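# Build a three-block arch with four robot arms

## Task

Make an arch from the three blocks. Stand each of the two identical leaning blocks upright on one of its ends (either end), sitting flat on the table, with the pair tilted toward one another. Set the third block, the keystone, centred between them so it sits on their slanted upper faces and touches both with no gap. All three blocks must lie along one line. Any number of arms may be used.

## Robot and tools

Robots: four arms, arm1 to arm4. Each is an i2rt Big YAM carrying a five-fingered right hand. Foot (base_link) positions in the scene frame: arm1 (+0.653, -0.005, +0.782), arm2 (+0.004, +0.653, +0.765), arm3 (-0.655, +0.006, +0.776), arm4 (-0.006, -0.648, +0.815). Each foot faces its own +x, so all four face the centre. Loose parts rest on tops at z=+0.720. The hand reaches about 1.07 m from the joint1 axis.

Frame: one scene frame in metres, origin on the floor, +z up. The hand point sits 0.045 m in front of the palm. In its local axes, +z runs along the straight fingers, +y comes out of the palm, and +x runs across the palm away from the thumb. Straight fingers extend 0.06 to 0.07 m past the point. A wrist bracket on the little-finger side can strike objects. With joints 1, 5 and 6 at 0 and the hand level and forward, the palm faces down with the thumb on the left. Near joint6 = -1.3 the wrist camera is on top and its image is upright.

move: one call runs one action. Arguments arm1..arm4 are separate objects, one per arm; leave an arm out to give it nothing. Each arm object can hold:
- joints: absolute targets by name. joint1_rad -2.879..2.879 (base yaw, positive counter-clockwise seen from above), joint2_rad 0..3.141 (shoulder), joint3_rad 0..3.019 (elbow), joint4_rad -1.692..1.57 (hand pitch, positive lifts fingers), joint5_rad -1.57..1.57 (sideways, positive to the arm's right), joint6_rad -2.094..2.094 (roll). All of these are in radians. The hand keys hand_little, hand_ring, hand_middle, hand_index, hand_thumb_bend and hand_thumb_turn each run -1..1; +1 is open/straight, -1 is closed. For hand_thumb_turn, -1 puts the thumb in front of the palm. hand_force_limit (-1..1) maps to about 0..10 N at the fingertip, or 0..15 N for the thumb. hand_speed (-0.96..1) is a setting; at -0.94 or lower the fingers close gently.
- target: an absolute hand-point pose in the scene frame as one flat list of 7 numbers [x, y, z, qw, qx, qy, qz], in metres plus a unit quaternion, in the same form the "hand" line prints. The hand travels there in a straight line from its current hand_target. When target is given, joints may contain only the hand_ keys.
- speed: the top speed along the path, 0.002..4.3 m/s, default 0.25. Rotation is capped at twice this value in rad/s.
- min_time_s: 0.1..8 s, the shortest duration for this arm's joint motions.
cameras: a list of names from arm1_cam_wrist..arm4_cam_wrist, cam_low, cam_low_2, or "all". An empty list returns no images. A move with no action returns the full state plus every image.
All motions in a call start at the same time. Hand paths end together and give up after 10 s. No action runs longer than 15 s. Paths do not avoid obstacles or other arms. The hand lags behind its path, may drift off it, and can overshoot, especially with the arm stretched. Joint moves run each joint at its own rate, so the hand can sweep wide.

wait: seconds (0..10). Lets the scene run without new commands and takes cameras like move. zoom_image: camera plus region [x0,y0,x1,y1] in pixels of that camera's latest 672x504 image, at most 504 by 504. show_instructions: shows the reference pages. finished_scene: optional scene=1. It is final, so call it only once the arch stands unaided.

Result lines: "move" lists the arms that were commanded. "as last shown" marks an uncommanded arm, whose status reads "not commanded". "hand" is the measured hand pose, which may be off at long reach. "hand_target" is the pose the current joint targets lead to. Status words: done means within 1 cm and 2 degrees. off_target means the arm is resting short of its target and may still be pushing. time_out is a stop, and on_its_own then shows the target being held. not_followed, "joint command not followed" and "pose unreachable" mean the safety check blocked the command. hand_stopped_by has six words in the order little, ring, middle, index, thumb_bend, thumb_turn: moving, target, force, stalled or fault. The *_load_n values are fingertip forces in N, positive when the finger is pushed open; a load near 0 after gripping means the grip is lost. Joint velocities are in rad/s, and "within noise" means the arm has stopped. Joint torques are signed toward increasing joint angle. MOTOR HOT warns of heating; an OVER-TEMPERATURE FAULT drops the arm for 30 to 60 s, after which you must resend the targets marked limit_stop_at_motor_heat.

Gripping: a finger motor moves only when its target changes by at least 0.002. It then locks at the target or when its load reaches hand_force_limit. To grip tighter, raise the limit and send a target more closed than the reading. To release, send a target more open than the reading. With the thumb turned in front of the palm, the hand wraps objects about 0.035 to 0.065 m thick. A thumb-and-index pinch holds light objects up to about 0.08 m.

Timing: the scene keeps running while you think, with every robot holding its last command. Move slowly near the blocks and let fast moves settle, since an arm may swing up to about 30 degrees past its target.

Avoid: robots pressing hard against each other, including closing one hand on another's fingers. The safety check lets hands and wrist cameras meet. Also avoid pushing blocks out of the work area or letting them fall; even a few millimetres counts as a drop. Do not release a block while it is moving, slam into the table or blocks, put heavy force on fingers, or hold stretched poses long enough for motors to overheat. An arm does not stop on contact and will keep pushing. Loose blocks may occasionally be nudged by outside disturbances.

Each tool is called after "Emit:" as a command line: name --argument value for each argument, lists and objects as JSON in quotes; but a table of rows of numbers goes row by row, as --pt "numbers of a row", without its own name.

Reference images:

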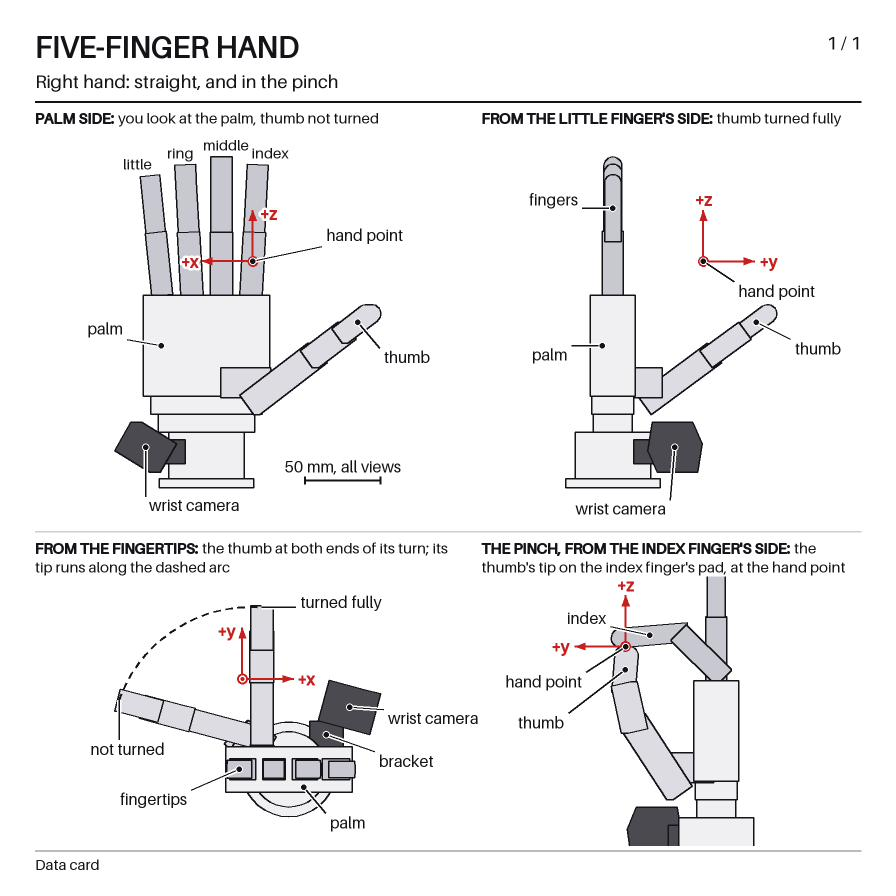

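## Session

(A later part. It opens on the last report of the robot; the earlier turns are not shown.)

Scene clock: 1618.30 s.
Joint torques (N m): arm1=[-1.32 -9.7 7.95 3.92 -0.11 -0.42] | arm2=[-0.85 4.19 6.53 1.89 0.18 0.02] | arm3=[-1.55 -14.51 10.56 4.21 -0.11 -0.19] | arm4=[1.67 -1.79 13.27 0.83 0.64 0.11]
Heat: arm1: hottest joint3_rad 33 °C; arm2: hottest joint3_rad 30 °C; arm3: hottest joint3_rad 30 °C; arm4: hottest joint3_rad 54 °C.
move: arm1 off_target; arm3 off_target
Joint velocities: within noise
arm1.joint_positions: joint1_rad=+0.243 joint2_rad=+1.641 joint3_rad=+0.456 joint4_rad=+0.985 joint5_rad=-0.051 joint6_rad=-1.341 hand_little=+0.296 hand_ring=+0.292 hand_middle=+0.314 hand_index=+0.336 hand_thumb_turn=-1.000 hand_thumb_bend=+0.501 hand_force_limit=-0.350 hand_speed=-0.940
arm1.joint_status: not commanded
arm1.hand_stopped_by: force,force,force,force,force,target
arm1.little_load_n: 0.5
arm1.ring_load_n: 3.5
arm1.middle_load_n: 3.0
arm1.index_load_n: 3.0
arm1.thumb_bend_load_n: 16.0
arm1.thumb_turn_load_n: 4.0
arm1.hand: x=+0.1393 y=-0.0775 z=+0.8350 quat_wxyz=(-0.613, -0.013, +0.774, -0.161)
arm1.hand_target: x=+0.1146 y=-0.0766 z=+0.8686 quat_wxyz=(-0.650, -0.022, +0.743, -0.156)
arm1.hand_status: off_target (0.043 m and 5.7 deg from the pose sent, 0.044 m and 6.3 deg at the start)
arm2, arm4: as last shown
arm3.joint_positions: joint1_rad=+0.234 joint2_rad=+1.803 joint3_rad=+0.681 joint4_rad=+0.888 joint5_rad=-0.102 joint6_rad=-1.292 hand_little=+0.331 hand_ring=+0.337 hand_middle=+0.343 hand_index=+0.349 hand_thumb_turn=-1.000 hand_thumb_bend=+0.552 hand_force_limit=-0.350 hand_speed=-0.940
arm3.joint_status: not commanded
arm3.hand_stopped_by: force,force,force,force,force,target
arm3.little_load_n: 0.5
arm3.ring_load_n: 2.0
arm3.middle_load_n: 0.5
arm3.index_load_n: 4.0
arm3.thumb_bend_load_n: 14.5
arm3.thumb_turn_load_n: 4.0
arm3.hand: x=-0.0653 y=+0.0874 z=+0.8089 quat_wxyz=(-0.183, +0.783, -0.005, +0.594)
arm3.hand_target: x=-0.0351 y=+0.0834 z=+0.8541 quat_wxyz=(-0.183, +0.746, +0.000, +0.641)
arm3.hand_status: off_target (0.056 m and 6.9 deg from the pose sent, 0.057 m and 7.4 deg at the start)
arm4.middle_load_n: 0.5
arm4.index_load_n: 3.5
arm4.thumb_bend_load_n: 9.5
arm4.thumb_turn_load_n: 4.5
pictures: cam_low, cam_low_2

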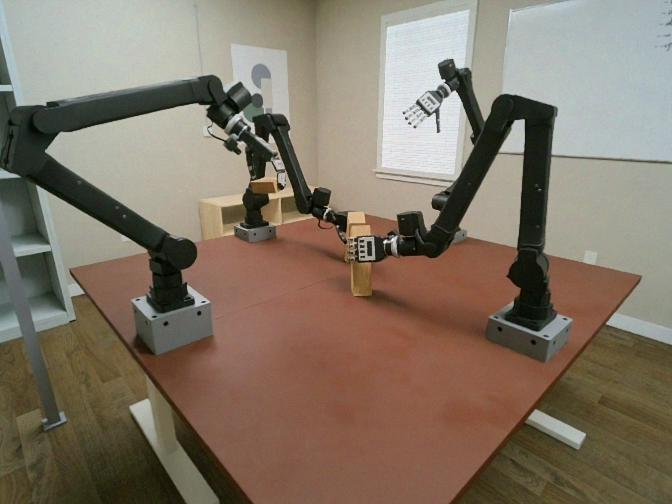

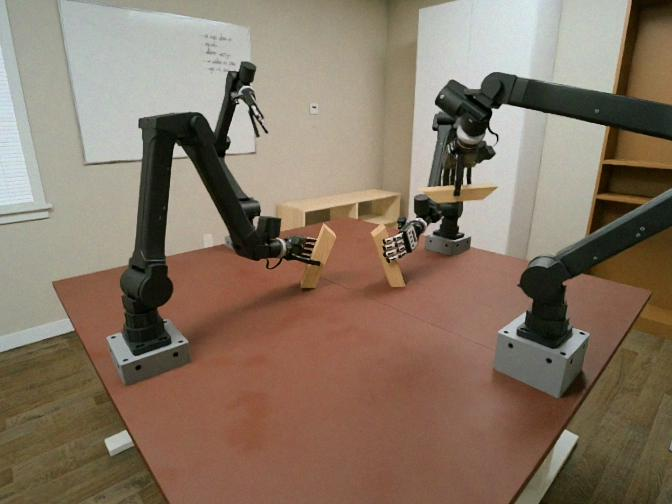

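Emit:
move --arm3 '{"target": [-0.0315, 0.0795, 0.853, -0.1842, 0.7389, 0.0016, 0.6495], "speed": 0.03}' --cameras '["cam_low_2", "cam_low"]'

Emit:
zoom_image --camera "cam_low" --region '[340, 205, 380, 235]'

Emit:
zoom_image --camera "cam_low" --region '[335, 250, 363, 271]'

Emit:
zoom_image --camera "cam_low_2" --region '[306, 216, 346, 246]'

Emit:
zoom_image --camera "cam_low_2" --region '[296, 276, 323, 296]'

Scene clock: 1660.90 s.
Joint torques (N m): arm1=[-1.49 -8.82 7.88 3.75 -0.13 -0.44] | arm2=[-0.73 4.19 6.49 1.89 0.18 0.02] | arm3=[-2.32 -14.62 10.09 4.11 -0.11 -0.26] | arm4=[1.61 -1.9 13.26 0.83 0.66 0.11]
Heat: arm1: hottest joint3_rad 33 °C; arm2: hottest joint3_rad 30 °C; arm3: hottest joint3_rad 30 °C; arm4: hottest joint3_rad 54 °C.
move: arm3 off_target
Joint velocities: within noise
arm1, arm2, arm4: as last shown
arm1.little_load_n: 0.0
arm1.thumb_bend_load_n: 15.5
arm3.joint_positions: joint1_rad=+0.224 joint2_rad=+1.818 joint3_rad=+0.681 joint4_rad=+0.930 joint5_rad=-0.111 joint6_rad=-1.292 hand_little=+0.331 hand_ring=+0.337 hand_middle=+0.343 hand_index=+0.349 hand_thumb_turn=-1.000 hand_thumb_bend=+0.552 hand_force_limit=-0.350 hand_speed=-0.940
arm3.joint_status: not commanded
arm3.hand_stopped_by: force,force,force,force,force,target
arm3.little_load_n: 0.5
arm3.ring_load_n: 2.0
arm3.middle_load_n: 1.0
arm3.index_load_n: 4.0
arm3.thumb_bend_load_n: 14.5
arm3.thumb_turn_load_n: 4.0
arm3.hand: x=-0.0618 y=+0.0840 z=+0.8108 quat_wxyz=(-0.185, +0.775, -0.005, +0.604)
arm3.hand_target: x=-0.0349 y=+0.0790 z=+0.8539 quat_wxyz=(-0.183, +0.739, +0.002, +0.649)
arm3.hand_status: off_target (0.052 m and 6.7 deg from the pose sent, 0.056 m and 8.2 deg at the start)
arm4.thumb_bend_load_n: 10.0
arm4.thumb_turn_load_n: 4.0
pictures: cam_low, cam_low_2

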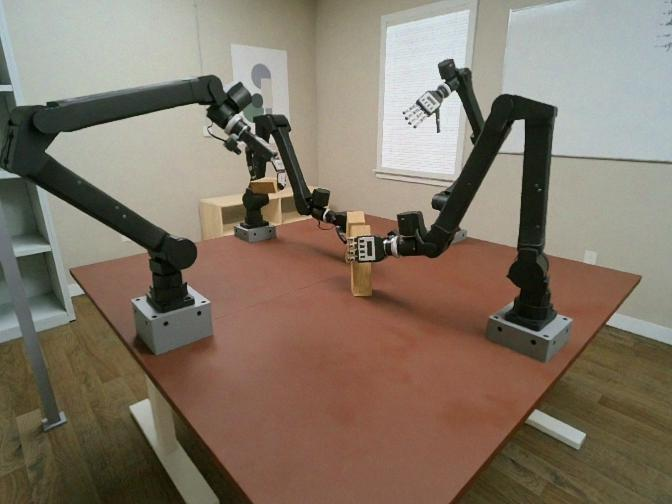

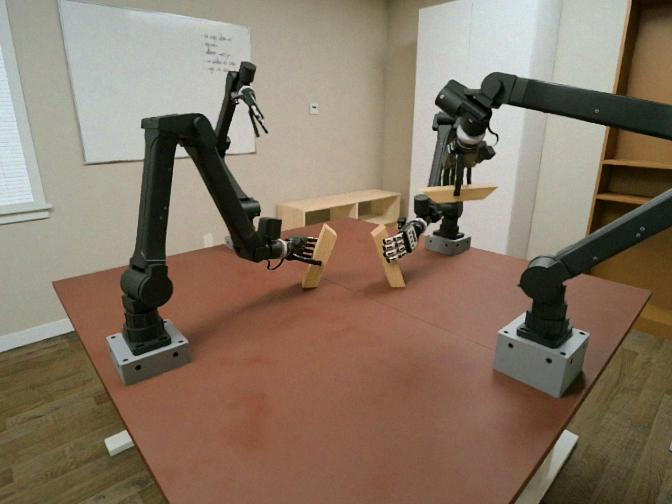

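Scaled by 12.600 from the camera's image (finer frame: 960x720).

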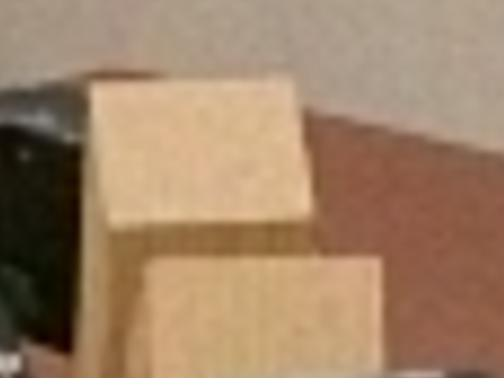

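Scaled by 18.000 from the camera's image (finer frame: 960x720).

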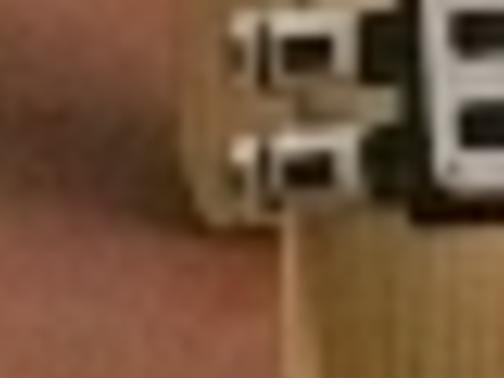

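Scaled by 12.600 from the camera's image (finer frame: 960x720).

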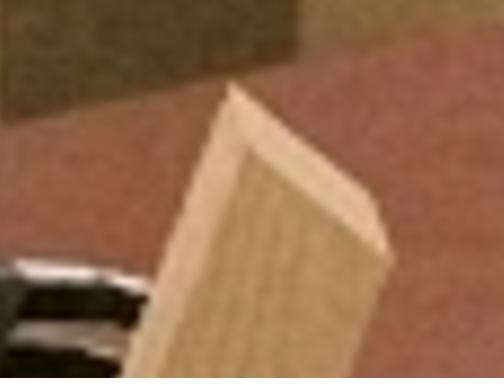

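Scaled by 18.667 from the camera's image (finer frame: 960x720).

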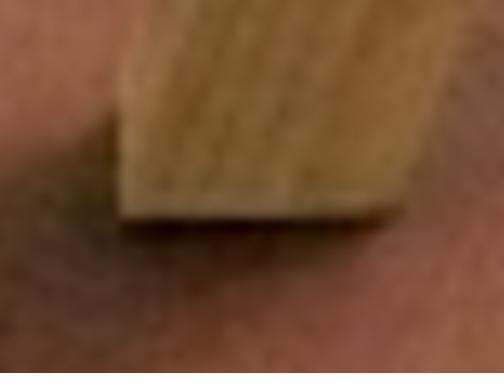

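Emit:
move --arm3 '{"joints": {"joint3_rad": 0.683}, "min_time_s": 1.5}'

Scene clock: 1700.07 s.
Joint torques (N m): arm1=[-1.73 -8.94 7.88 3.95 -0.07 -0.41] | arm2=[-0.67 4.07 6.46 1.96 0.18 0.02] | arm3=[-2.37 -14.86 6.39 4.14 -0.08 -0.26] | arm4=[1.55 -1.96 13.22 0.92 0.67 0.11]
Heat: arm1: hottest joint3_rad 33 °C; arm2: hottest joint3_rad 30 °C; arm3: hottest joint3_rad 30 °C; arm4: hottest joint3_rad 55 °C.
move: arm3 done
Joint velocities: within noise
arm1: as last shown
arm2.joint_positions: joint1_rad=-0.035 joint2_rad=+0.598 joint3_rad=+1.402 joint4_rad=-1.432 joint5_rad=+0.144 joint6_rad=-0.899 hand_little=+1.000 hand_ring=+1.000 hand_middle=+1.000 hand_index=+1.000 hand_thumb_turn=+1.000 hand_thumb_bend=+1.000 hand_force_limit=+0.000 hand_speed=-0.800
arm2.joint_status: not commanded
arm2.hand_stopped_by: target,target,target,target,target,target
arm2.little_load_n: 0.0
arm2.ring_load_n: 0.0
arm2.middle_load_n: 0.0
arm2.index_load_n: 0.0
arm2.thumb_bend_load_n: 0.0
arm2.thumb_turn_load_n: 0.0
arm2.hand: x=-0.0600 y=+0.4722 z=+1.2376 quat_wxyz=(+0.270, +0.333, -0.823, +0.374)
arm2.hand_target: x=-0.0599 y=+0.4721 z=+1.2467 quat_wxyz=(+0.274, +0.330, -0.818, +0.383)
arm2.hand_status: not commanded
arm3.joint_positions: joint1_rad=+0.224 joint2_rad=+1.818 joint3_rad=+0.673 joint4_rad=+0.932 joint5_rad=-0.111 joint6_rad=-1.292 hand_little=+0.331 hand_ring=+0.337 hand_middle=+0.343 hand_index=+0.349 hand_thumb_turn=-1.000 hand_thumb_bend=+0.552 hand_force_limit=-0.350 hand_speed=-0.940
arm3.joint_status: all done
arm3.hand_stopped_by: force,force,force,force,force,target
arm3.little_load_n: 1.0
arm3.ring_load_n: 2.0
arm3.middle_load_n: 0.5
arm3.index_load_n: 4.0
arm3.thumb_bend_load_n: 14.5
arm3.thumb_turn_load_n: 4.0
arm3.hand: x=-0.0651 y=+0.0834 z=+0.8079 quat_wxyz=(-0.185, +0.777, -0.005, +0.602)
arm3.hand_target: x=-0.0539 y=+0.0759 z=+0.8335 quat_wxyz=(-0.181, +0.754, +0.000, +0.632)
arm3.hand_status: not commanded
arm4.joint_positions: joint1_rad=+0.209 joint2_rad=+0.725 joint3_rad=+0.960 joint4_rad=-1.187 joint5_rad=+0.741 joint6_rad=+0.689 hand_little=+0.337 hand_ring=+0.343 hand_middle=+0.347 hand_index=+0.349 hand_thumb_turn=-1.000 hand_thumb_bend=+0.533 hand_force_limit=-0.400 hand_speed=-0.940
arm4.joint_status: not commanded
arm4.hand_stopped_by: force,force,force,force,force,target
arm4.little_load_n: 2.5
arm4.ring_load_n: 2.5
arm4.middle_load_n: 0.5
arm4.index_load_n: 3.5
arm4.thumb_bend_load_n: 10.0
arm4.thumb_turn_load_n: 4.5
arm4.hand: x=+0.0256 y=-0.3497 z=+1.1065 quat_wxyz=(-0.398, +0.838, -0.323, +0.187)
arm4.hand_target: x=+0.0204 y=-0.3414 z=+1.1394 quat_wxyz=(-0.425, +0.826, -0.331, +0.169)
arm4.hand_status: not commanded
pictures: none

Emit:
move --arm1 '{"joints": {"joint3_rad": 0.456}, "min_time_s": 1.5}' --cameras '["cam_low_2", "cam_low"]'

Emit:
zoom_image --camera "cam_low" --region '[340, 205, 380, 235]'

Emit:
zoom_image --camera "cam_low" --region '[335, 250, 363, 271]'

Emit:
zoom_image --camera "cam_low" --region '[347, 275, 375, 296]'

Emit:
zoom_image --camera "cam_low_2" --region '[306, 216, 346, 246]'

Emit:
zoom_image --camera "cam_low_2" --region '[296, 276, 323, 296]'

Emit:
zoom_image --camera "cam_low_2" --region '[364, 214, 404, 244]'

Emit:
zoom_image --camera "cam_low_2" --region '[385, 275, 412, 295]'

Scene clock: 1712.43 s.
Joint torques (N m): arm1=[-1.67 -8.41 4.93 3.54 -0.08 -0.41] | arm2=[-0.91 4.07 6.46 1.95 0.17 0.02] | arm3=[-2.14 -14.68 6.57 4.03 -0.11 -0.22] | arm4=[1.67 -1.79 13.3 0.81 0.65 0.11]
Heat: arm1: hottest joint3_rad 33 °C; arm2: hottest joint3_rad 30 °C; arm3: hottest joint3_rad 30 °C; arm4: hottest joint3_rad 55 °C.
move: arm1 done
Joint velocities: within noise
arm1.joint_positions: joint1_rad=+0.243 joint2_rad=+1.641 joint3_rad=+0.450 joint4_rad=+0.992 joint5_rad=-0.051 joint6_rad=-1.344 hand_little=+0.296 hand_ring=+0.292 hand_middle=+0.314 hand_index=+0.336 hand_thumb_turn=-1.000 hand_thumb_bend=+0.501 hand_force_limit=-0.350 hand_speed=-0.940
arm1.joint_status: all done
arm1.hand_stopped_by: force,force,force,force,force,target
arm1.little_load_n: 0.5
arm1.ring_load_n: 3.5
arm1.middle_load_n: 3.0
arm1.index_load_n: 3.0
arm1.thumb_bend_load_n: 15.5
arm1.thumb_turn_load_n: 3.5
arm1.hand: x=+0.1414 y=-0.0770 z=+0.8344 quat_wxyz=(-0.613, -0.014, +0.773, -0.160)
arm1.hand_target: x=+0.1343 y=-0.0724 z=+0.8490 quat_wxyz=(-0.633, -0.021, +0.759, -0.153)
arm1.hand_status: not commanded
arm2, arm3, arm4: as last shown
arm3.little_load_n: 0.5
arm3.thumb_bend_load_n: 14.0
arm4.little_load_n: 2.0
pictures: cam_low, cam_low_2

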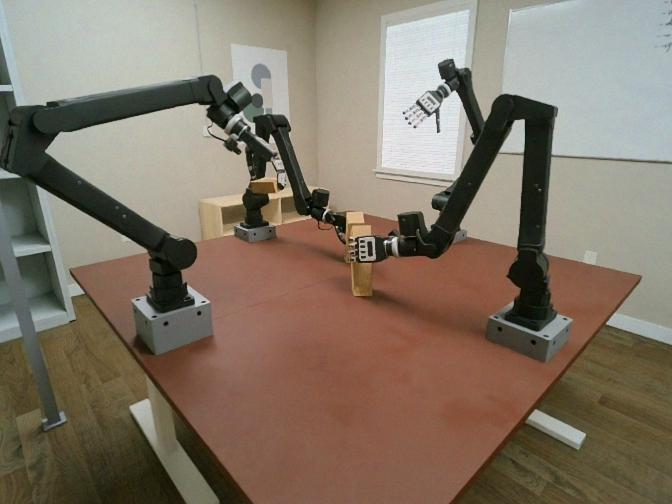

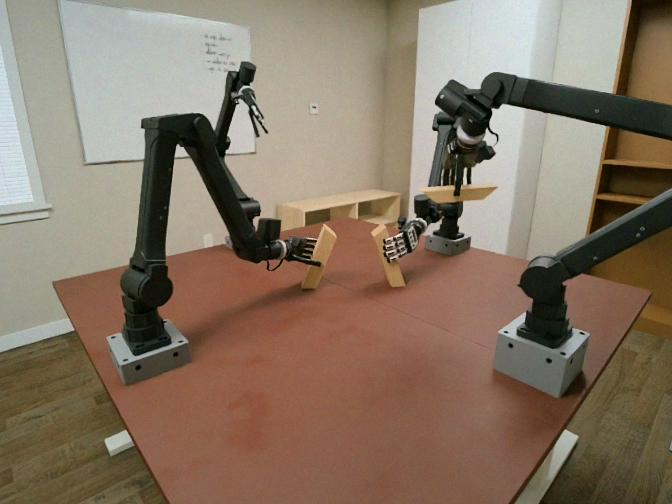

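Scaled by 12.600 from the camera's image (finer frame: 960x720).

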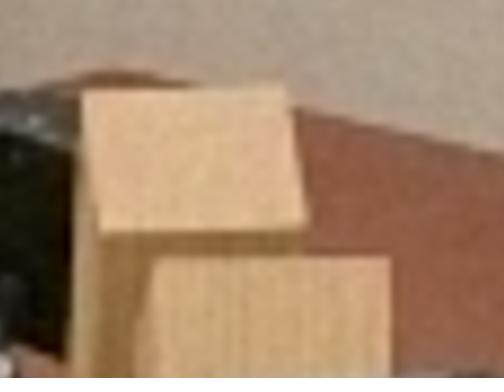

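Scaled by 18.000 from the camera's image (finer frame: 960x720).

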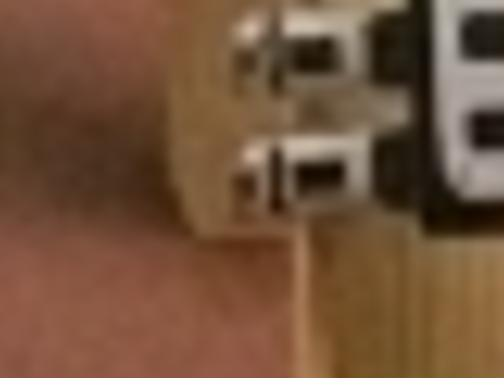

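Scaled by 18.000 from the camera's image (finer frame: 960x720).

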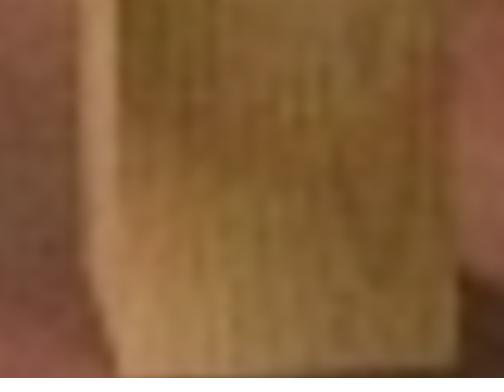

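Scaled by 12.600 from the camera's image (finer frame: 960x720).

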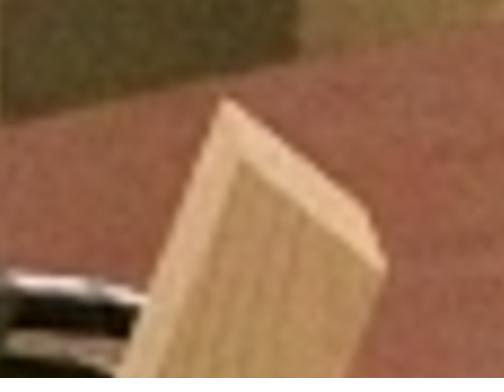

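Scaled by 18.667 from the camera's image (finer frame: 960x720).

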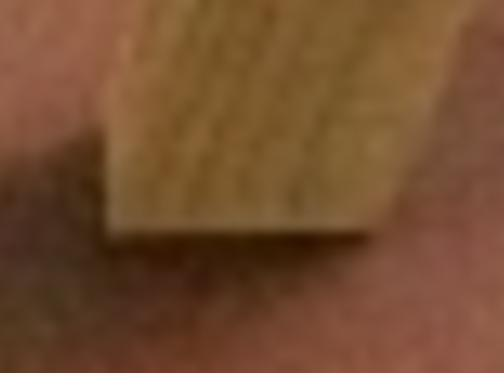

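Scaled by 12.600 from the camera's image (finer frame: 960x720).

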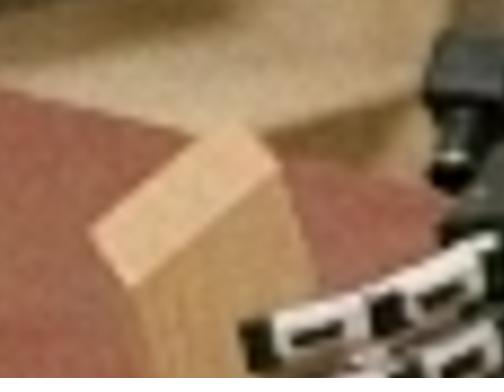

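Scaled by 18.667 from the camera's image (finer frame: 960x720).

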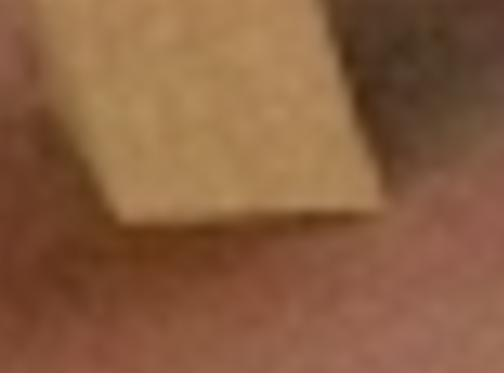

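Emit:
move --arm4 '{"target": [0.015, -0.12, 1.14, 0.446, -0.8225, 0.314, -0.160], "speed": 0.1}' --cameras '["cam_low", "cam_low_2"]'

Scene clock: 1758.10 s.
Joint torques (N m): arm1=[-1.67 -9.11 4.98 3.56 -0.08 -0.38] | arm2=[-0.79 3.96 6.45 1.88 0.19 0.02] | arm3=[-1.85 -14.27 6.41 4.16 -0.08 -0.24] | arm4=[-1.14 -11.4 13.86 1.85 0.34 -0.17]
Heat: arm1: hottest joint3_rad 31 °C; arm2: hottest joint3_rad 30 °C; arm3: hottest joint3_rad 29 °C; arm4: hottest joint3_rad 55 °C.
move: arm4 off_target
Joint velocities: within noise
arm1, arm2, arm3: as last shown
arm1.thumb_bend_load_n: 16.0
arm1.thumb_turn_load_n: 4.0
arm3.index_load_n: 3.5
arm3.thumb_bend_load_n: 14.5
arm3.thumb_turn_load_n: 3.5
arm4.joint_positions: joint1_rad=+0.140 joint2_rad=+1.260 joint3_rad=+1.247 joint4_rad=-0.837 joint5_rad=+0.666 joint6_rad=+0.556 hand_little=+0.337 hand_ring=+0.343 hand_middle=+0.347 hand_index=+0.349 hand_thumb_turn=-1.000 hand_thumb_bend=+0.533 hand_force_limit=-0.400 hand_speed=-0.940
arm4.joint_status: not commanded
arm4.hand_stopped_by: force,force,force,force,force,target
arm4.little_load_n: 2.0
arm4.ring_load_n: 2.5
arm4.middle_load_n: 0.5
arm4.index_load_n: 3.5
arm4.thumb_bend_load_n: 9.5
arm4.thumb_turn_load_n: 4.5
arm4.hand: x=+0.0072 y=-0.1394 z=+1.0957 quat_wxyz=(-0.410, +0.843, -0.301, +0.174)
arm4.hand_target: x=+0.0150 y=-0.1234 z=+1.1402 quat_wxyz=(-0.446, +0.822, -0.314, +0.161)
arm4.hand_status: off_target (0.049 m and 5.2 deg from the pose sent, 0.232 m and 6.6 deg at the start)

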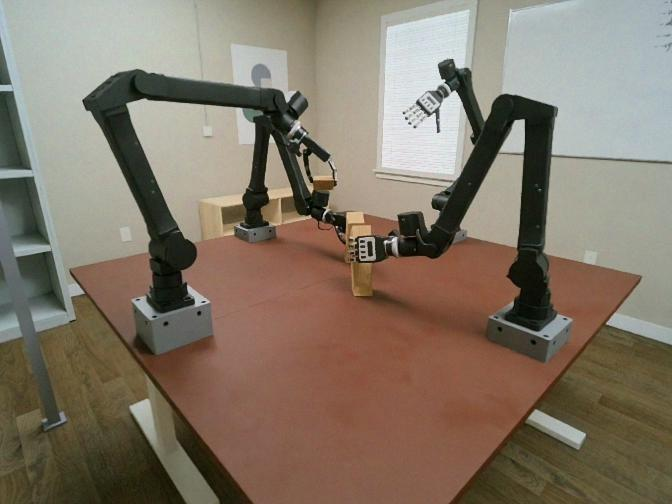

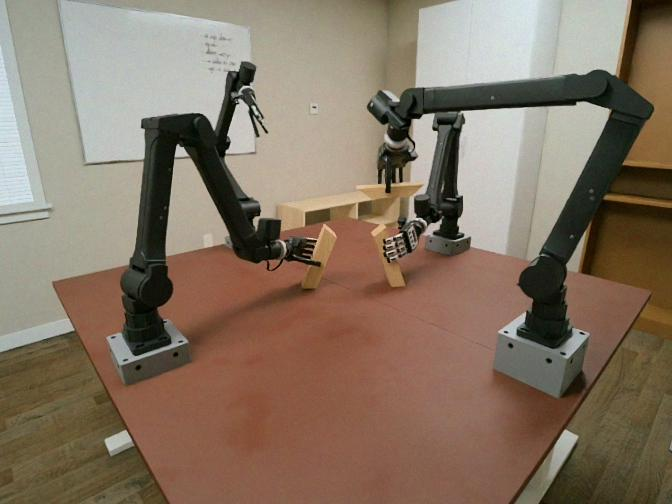

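Emit:
move --arm4 '{"target": [0.028, 0.017, 1.115, 0.450, -0.8180, 0.320, -0.152], "speed": 0.08}' --cameras '["cam_low", "cam_low_2"]'

Emit:
zoom_image --camera "cam_low_2" --region '[300, 170, 400, 245]'

Emit:
zoom_image --camera "cam_low" --region '[310, 160, 410, 235]'

Scene clock: 1765.70 s.
Joint torques (N m): arm1=[-1.38 -8.94 5.18 3.62 -0.09 -0.32] | arm2=[-0.79 4.07 6.49 1.91 0.19 0.02] | arm3=[-2.37 -14.62 6.31 4.14 -0.12 -0.26] | arm4=[-0.79 -16.79 13.93 1.96 0.28 -0.16]
Heat: arm1: hottest joint3_rad 31 °C; arm2: hottest joint3_rad 30 °C; arm3: hottest joint3_rad 29 °C; arm4: hottest joint3_rad 56 °C.
move: arm4 off_target
Joint velocities: within noise
arm1, arm2, arm3: as last shown
arm1.ring_load_n: 4.0
arm1.middle_load_n: 2.5
arm1.thumb_bend_load_n: 15.5
arm1.thumb_turn_load_n: 3.5
arm2.thumb_bend_load_n: 0.5
arm3.thumb_turn_load_n: 4.0
arm4.joint_positions: joint1_rad=+0.083 joint2_rad=+1.601 joint3_rad=+1.526 joint4_rad=-0.739 joint5_rad=+0.619 joint6_rad=+0.524 hand_little=+0.337 hand_ring=+0.343 hand_middle=+0.347 hand_index=+0.349 hand_thumb_turn=-1.000 hand_thumb_bend=+0.533 hand_force_limit=-0.400 hand_speed=-0.940
arm4.joint_status: not commanded
arm4.hand_stopped_by: force,force,force,force,force,target
arm4.little_load_n: 2.0
arm4.ring_load_n: 2.5
arm4.middle_load_n: 0.5
arm4.index_load_n: 4.0
arm4.thumb_bend_load_n: 9.5
arm4.thumb_turn_load_n: 4.0
arm4.hand: x=+0.0176 y=-0.0043 z=+1.0676 quat_wxyz=(-0.413, +0.841, -0.309, +0.165)
arm4.hand_target: x=+0.0279 y=+0.0132 z=+1.1152 quat_wxyz=(-0.451, +0.819, -0.320, +0.153)
arm4.hand_status: off_target (0.053 m and 5.4 deg from the pose sent, 0.159 m and 6.4 deg at the start)

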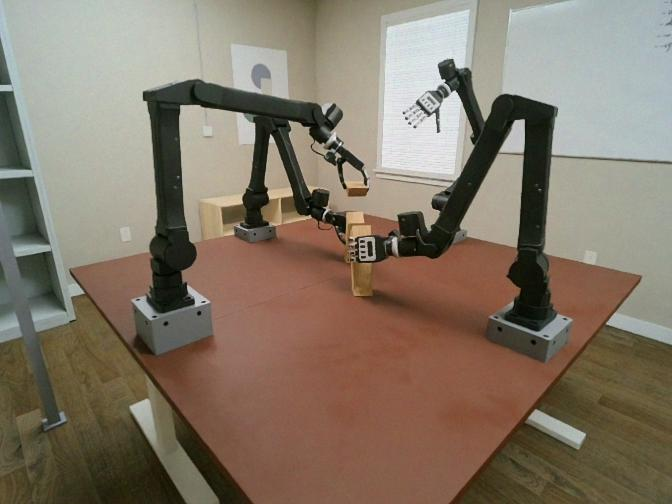

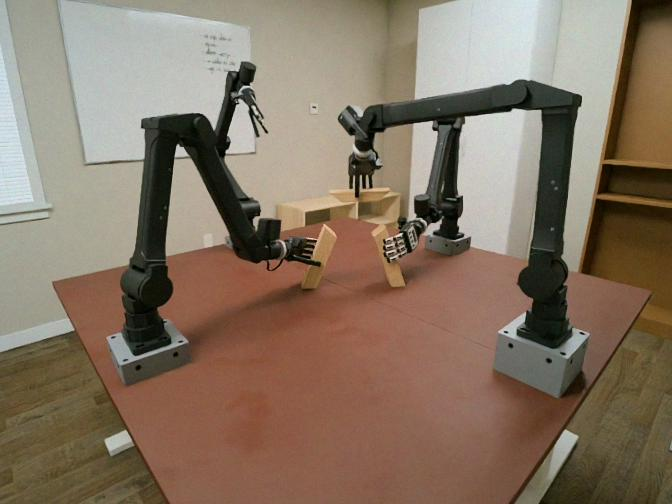

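Scaled by 5.040 from the camera's image (finer frame: 960x720).

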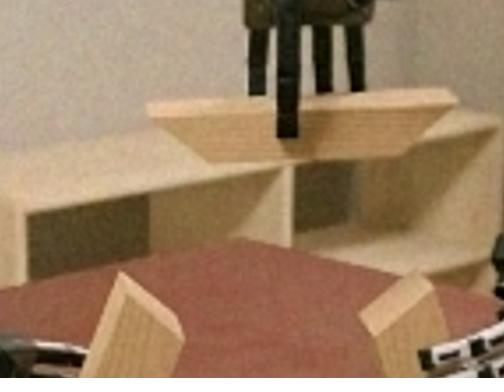

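Scaled by 5.040 from the camera's image (finer frame: 960x720).

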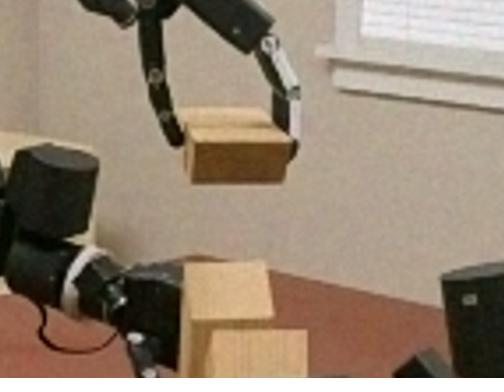

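Emit:
zoom_image --camera "cam_low_2" --region '[325, 180, 365, 210]'

Emit:
zoom_image --camera "cam_low_2" --region '[360, 180, 400, 210]'

Emit:
zoom_image --camera "cam_low" --region '[340, 175, 380, 205]'

Scaled by 12.600 from the camera's image (finer frame: 960x720).

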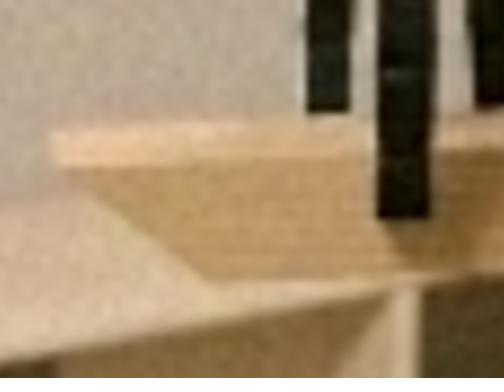

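Scaled by 12.600 from the camera's image (finer frame: 960x720).

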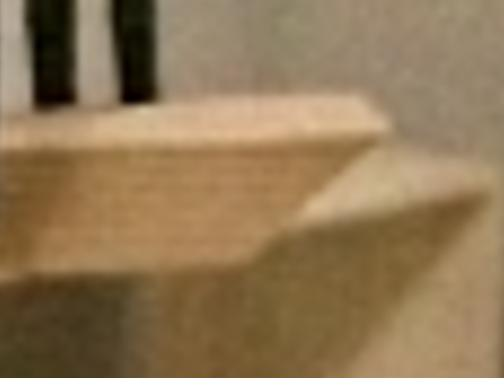

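Scaled by 12.600 from the camera's image (finer frame: 960x720).

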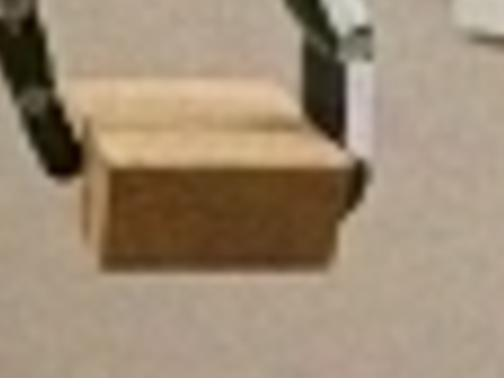

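Emit:
move --arm4 '{"target": [0.0260, 0.0335, 1.060, -0.4566, 0.8225, -0.3115, 0.1342], "speed": 0.06}' --cameras '["cam_low", "cam_low_2"]'

Emit:
zoom_image --camera "cam_low_2" --region '[318, 190, 358, 220]'

Emit:
zoom_image --camera "cam_low_2" --region '[355, 190, 395, 220]'

Emit:
zoom_image --camera "cam_low" --region '[340, 190, 380, 220]'

Scene clock: 1801.23 s.
Joint torques (N m): arm1=[-1.85 -9.41 5.07 3.62 -0.06 -0.37] | arm2=[-0.97 4.13 6.48 1.95 0.19 0.02] | arm3=[-2.78 -15.09 6.39 3.93 -0.12 -0.26] | arm4=[-1.2 -17.67 9.7 2.17 0.2 -0.15]
Heat: arm1: hottest joint3_rad 30 °C; arm2: hottest joint3_rad 30 °C; arm3: hottest joint3_rad 29 °C; arm4: hottest joint3_rad 54 °C.
move: arm4 off_target
Joint velocities: within noise
arm1, arm2, arm3: as last shown
arm1.middle_load_n: 3.0
arm1.thumb_turn_load_n: 4.0
arm2.thumb_bend_load_n: 0.0
arm3.little_load_n: 1.0
arm3.index_load_n: 4.0
arm4.joint_positions: joint1_rad=+0.071 joint2_rad=+1.651 joint3_rad=+1.490 joint4_rad=-0.577 joint5_rad=+0.572 joint6_rad=+0.503 hand_little=+0.337 hand_ring=+0.343 hand_middle=+0.347 hand_index=+0.349 hand_thumb_turn=-1.000 hand_thumb_bend=+0.533 hand_force_limit=-0.400 hand_speed=-0.940
arm4.joint_status: not commanded
arm4.hand_stopped_by: force,force,force,force,force,target
arm4.little_load_n: 2.5
arm4.ring_load_n: 2.5
arm4.middle_load_n: 0.0
arm4.index_load_n: 4.0
arm4.thumb_bend_load_n: 10.0
arm4.thumb_turn_load_n: 4.0
arm4.hand: x=+0.0145 y=+0.0267 z=+1.0404 quat_wxyz=(-0.438, +0.834, -0.305, +0.137)
arm4.hand_target: x=+0.0259 y=+0.0329 z=+1.0600 quat_wxyz=(-0.457, +0.822, -0.312, +0.134)
arm4.hand_status: off_target (0.024 m and 2.7 deg from the pose sent, 0.039 m and 6.5 deg at the start)

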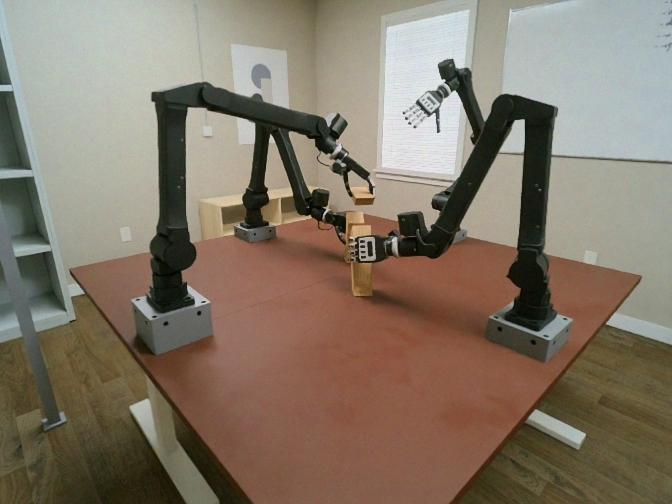

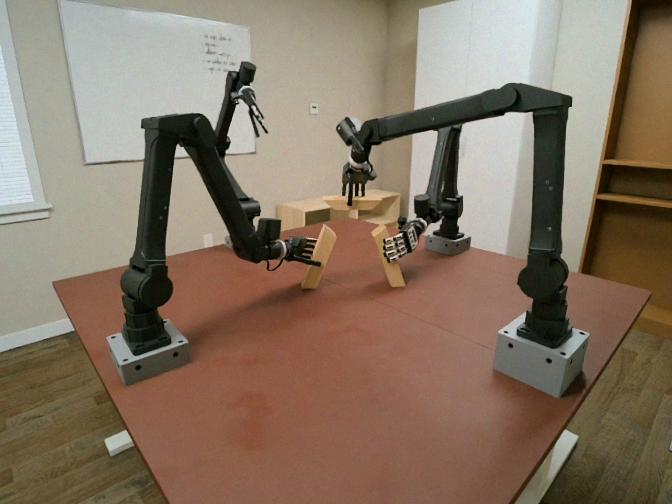

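Scaled by 12.600 from the camera's image (finer frame: 960x720).

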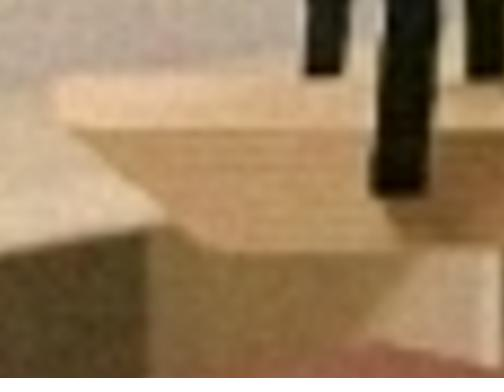

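Scaled by 12.600 from the camera's image (finer frame: 960x720).

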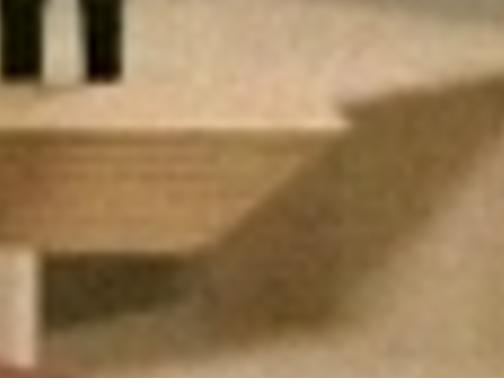

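Scaled by 12.600 from the camera's image (finer frame: 960x720).

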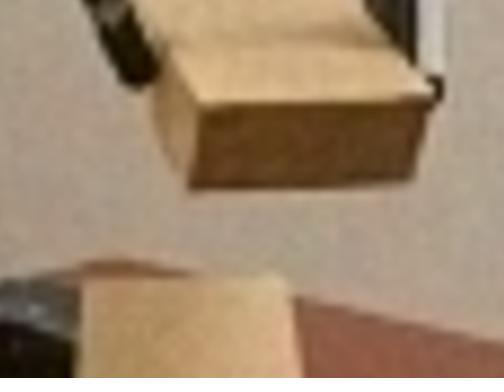

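Emit:
zoom_image --camera "cam_low" --region '[335, 178, 385, 215]'

Scaled by 10.080 from the camera's image (finer frame: 960x720).

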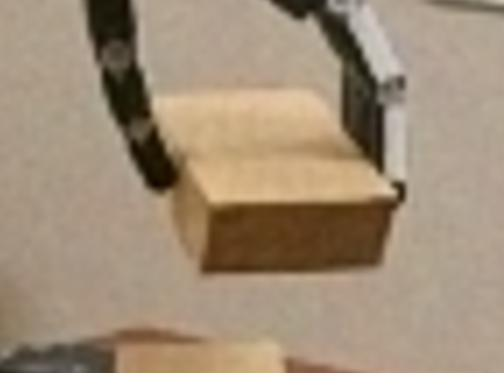

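Emit:
move --arm4 '{"target": [0.0229, 0.0165, 1.018, -0.4554, 0.8233, -0.3096, 0.1379], "speed": 0.06}' --cameras '["cam_low", "cam_low_2"]'

Emit:
zoom_image --camera "cam_low_2" --region '[318, 195, 358, 225]'

Emit:
zoom_image --camera "cam_low_2" --region '[355, 195, 395, 225]'

Emit:
zoom_image --camera "cam_low" --region '[335, 185, 385, 222]'

Scene clock: 1828.37 s.
Joint torques (N m): arm1=[-2.08 -9.17 5.05 3.62 -0.06 -0.38] | arm2=[-0.56 4.07 6.45 1.87 0.18 0.02] | arm3=[-1.85 -15.27 6.27 4.34 -0.12 -0.25] | arm4=[-0.5 -18.9 9.33 2.09 0.49 -0.15]
Heat: arm1: hottest joint3_rad 30 °C; arm2: hottest joint3_rad 30 °C; arm3: hottest joint2_rad 28 °C; arm4: hottest joint3_rad 51 °C.
move: arm4 off_target
Joint velocities: within noise
arm1, arm2, arm3: as last shown
arm1.thumb_bend_load_n: 16.0
arm1.thumb_turn_load_n: 3.5
arm3.little_load_n: 0.5
arm3.middle_load_n: 1.0
arm3.thumb_bend_load_n: 14.0
arm3.thumb_turn_load_n: 3.5
arm4.joint_positions: joint1_rad=+0.071 joint2_rad=+1.651 joint3_rad=+1.357 joint4_rad=-0.467 joint5_rad=+0.575 joint6_rad=+0.503 hand_little=+0.337 hand_ring=+0.343 hand_middle=+0.347 hand_index=+0.349 hand_thumb_turn=-1.000 hand_thumb_bend=+0.533 hand_force_limit=-0.400 hand_speed=-0.940
arm4.joint_status: not commanded
arm4.hand_stopped_by: force,force,force,force,force,target
arm4.little_load_n: 2.5
arm4.ring_load_n: 2.5
arm4.middle_load_n: 0.0
arm4.index_load_n: 4.0
arm4.thumb_bend_load_n: 9.5
arm4.thumb_turn_load_n: 4.5
arm4.hand: x=+0.0156 y=+0.0094 z=+0.9870 quat_wxyz=(-0.428, +0.839, -0.304, +0.143)
arm4.hand_target: x=+0.0228 y=+0.0157 z=+1.0178 quat_wxyz=(-0.455, +0.823, -0.310, +0.138)
arm4.hand_status: off_target (0.033 m and 3.7 deg from the pose sent, 0.026 m and 2.4 deg at the start)

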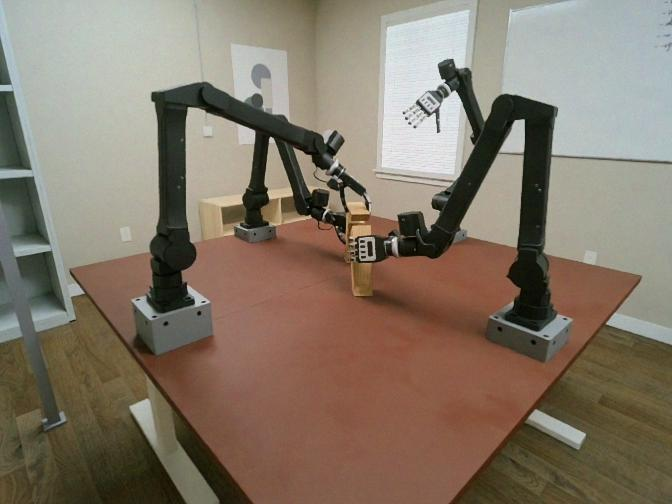

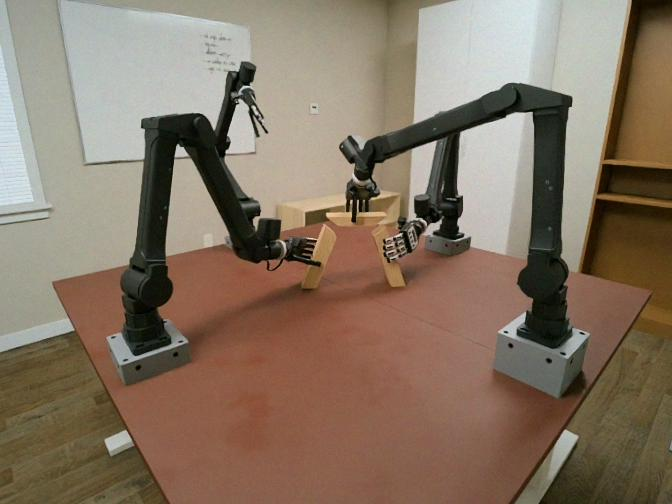

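Scaled by 12.600 from the camera's image (finer frame: 960x720).

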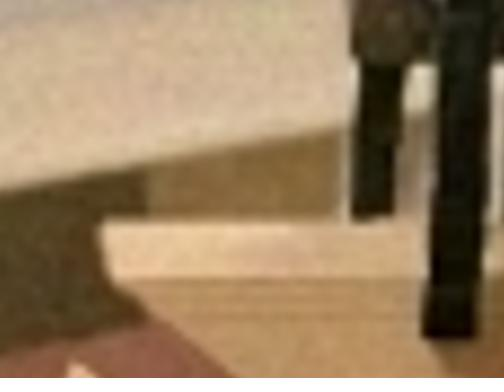

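Scaled by 12.600 from the camera's image (finer frame: 960x720).

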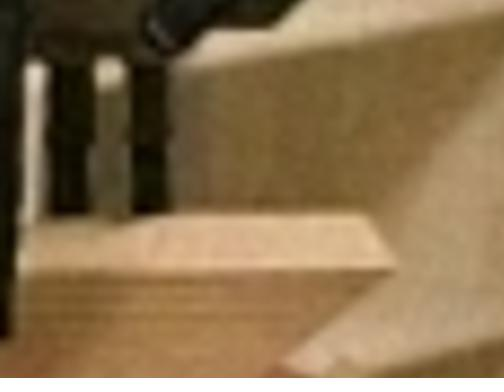

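Scaled by 10.080 from the camera's image (finer frame: 960x720).

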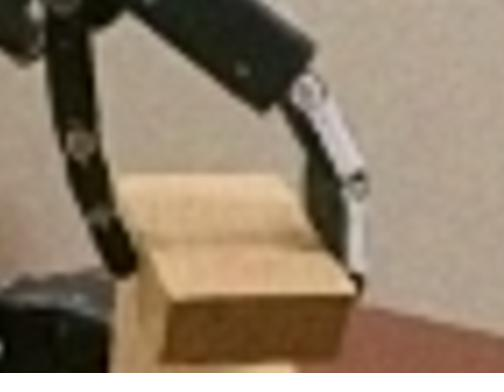

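Emit:
move --arm4 '{"target": [0.0217, 0.0205, 0.998, -0.4554, 0.8233, -0.3096, 0.1379], "speed": 0.04}' --cameras '["cam_low", "cam_low_2"]'

Emit:
zoom_image --camera "cam_low_2" --region '[310, 200, 360, 237]'

Emit:
zoom_image --camera "cam_low_2" --region '[350, 200, 400, 237]'

Emit:
zoom_image --camera "cam_low" --region '[335, 195, 385, 232]'

Scene clock: 1842.23 s.
Joint torques (N m): arm1=[-1.9 -9.11 5.22 3.71 -0.1 -0.32] | arm2=[-0.73 4.01 6.52 1.92 0.19 0.02] | arm3=[-2.55 -14.51 6.38 4.16 -0.07 -0.27] | arm4=[-0.56 -16.85 9.17 2.11 0.47 -0.13]
Heat: arm1: hottest joint3_rad 30 °C; arm2: hottest joint3_rad 30 °C; arm3: hottest joint2_rad 28 °C; arm4: hottest joint3_rad 49 °C.
move: arm4 off_target
Joint velocities: within noise
arm1, arm2, arm3: as last shown
arm1.thumb_bend_load_n: 15.5
arm1.thumb_turn_load_n: 4.0
arm3.thumb_turn_load_n: 4.0
arm4.joint_positions: joint1_rad=+0.071 joint2_rad=+1.652 joint3_rad=+1.338 joint4_rad=-0.421 joint5_rad=+0.576 joint6_rad=+0.503 hand_little=+0.337 hand_ring=+0.343 hand_middle=+0.347 hand_index=+0.349 hand_thumb_turn=-1.000 hand_thumb_bend=+0.533 hand_force_limit=-0.400 hand_speed=-0.940
arm4.joint_status: not commanded
arm4.hand_stopped_by: force,force,force,force,force,target
arm4.little_load_n: 2.0
arm4.ring_load_n: 3.0
arm4.middle_load_n: 0.0
arm4.index_load_n: 3.5
arm4.thumb_bend_load_n: 10.0
arm4.thumb_turn_load_n: 4.5
arm4.hand: x=+0.0155 y=+0.0129 z=+0.9844 quat_wxyz=(-0.439, +0.833, -0.306, +0.139)
arm4.hand_target: x=+0.0216 y=+0.0201 z=+0.9982 quat_wxyz=(-0.455, +0.823, -0.310, +0.138)
arm4.hand_status: off_target (0.017 m and 2.2 deg from the pose sent, 0.017 m and 3.7 deg at the start)

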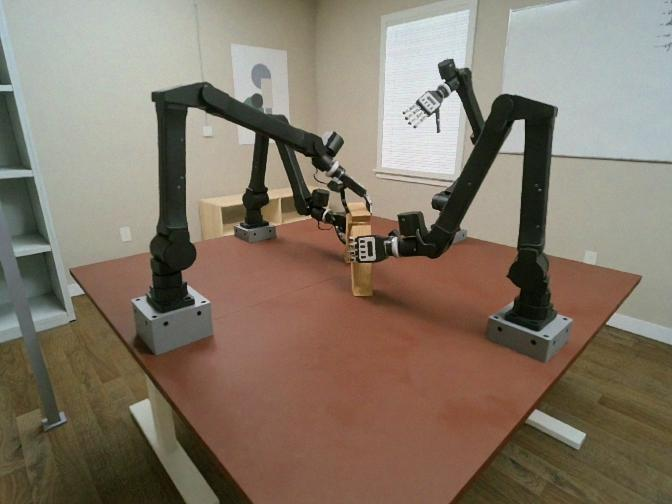

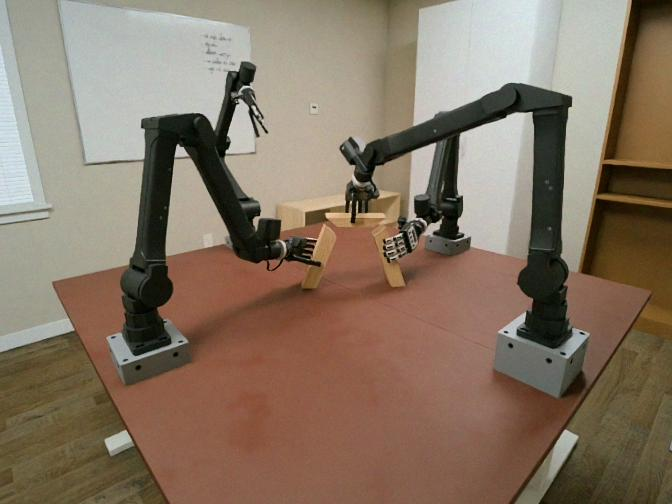

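Scaled by 10.080 from the camera's image (finer frame: 960x720).

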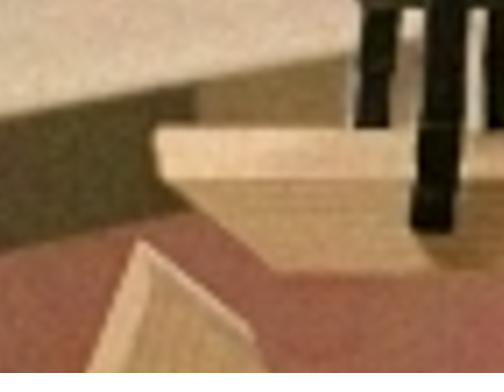

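Scaled by 10.080 from the camera's image (finer frame: 960x720).

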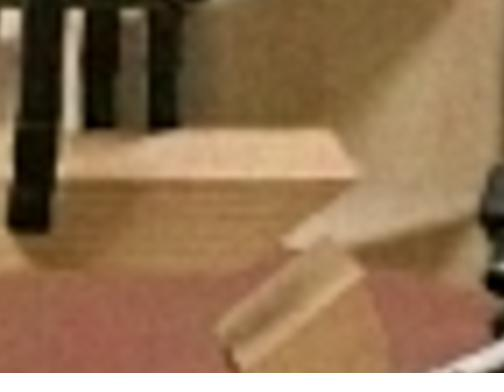

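Scaled by 10.080 from the camera's image (finer frame: 960x720).

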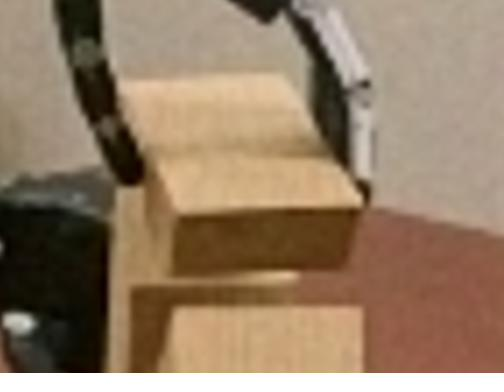

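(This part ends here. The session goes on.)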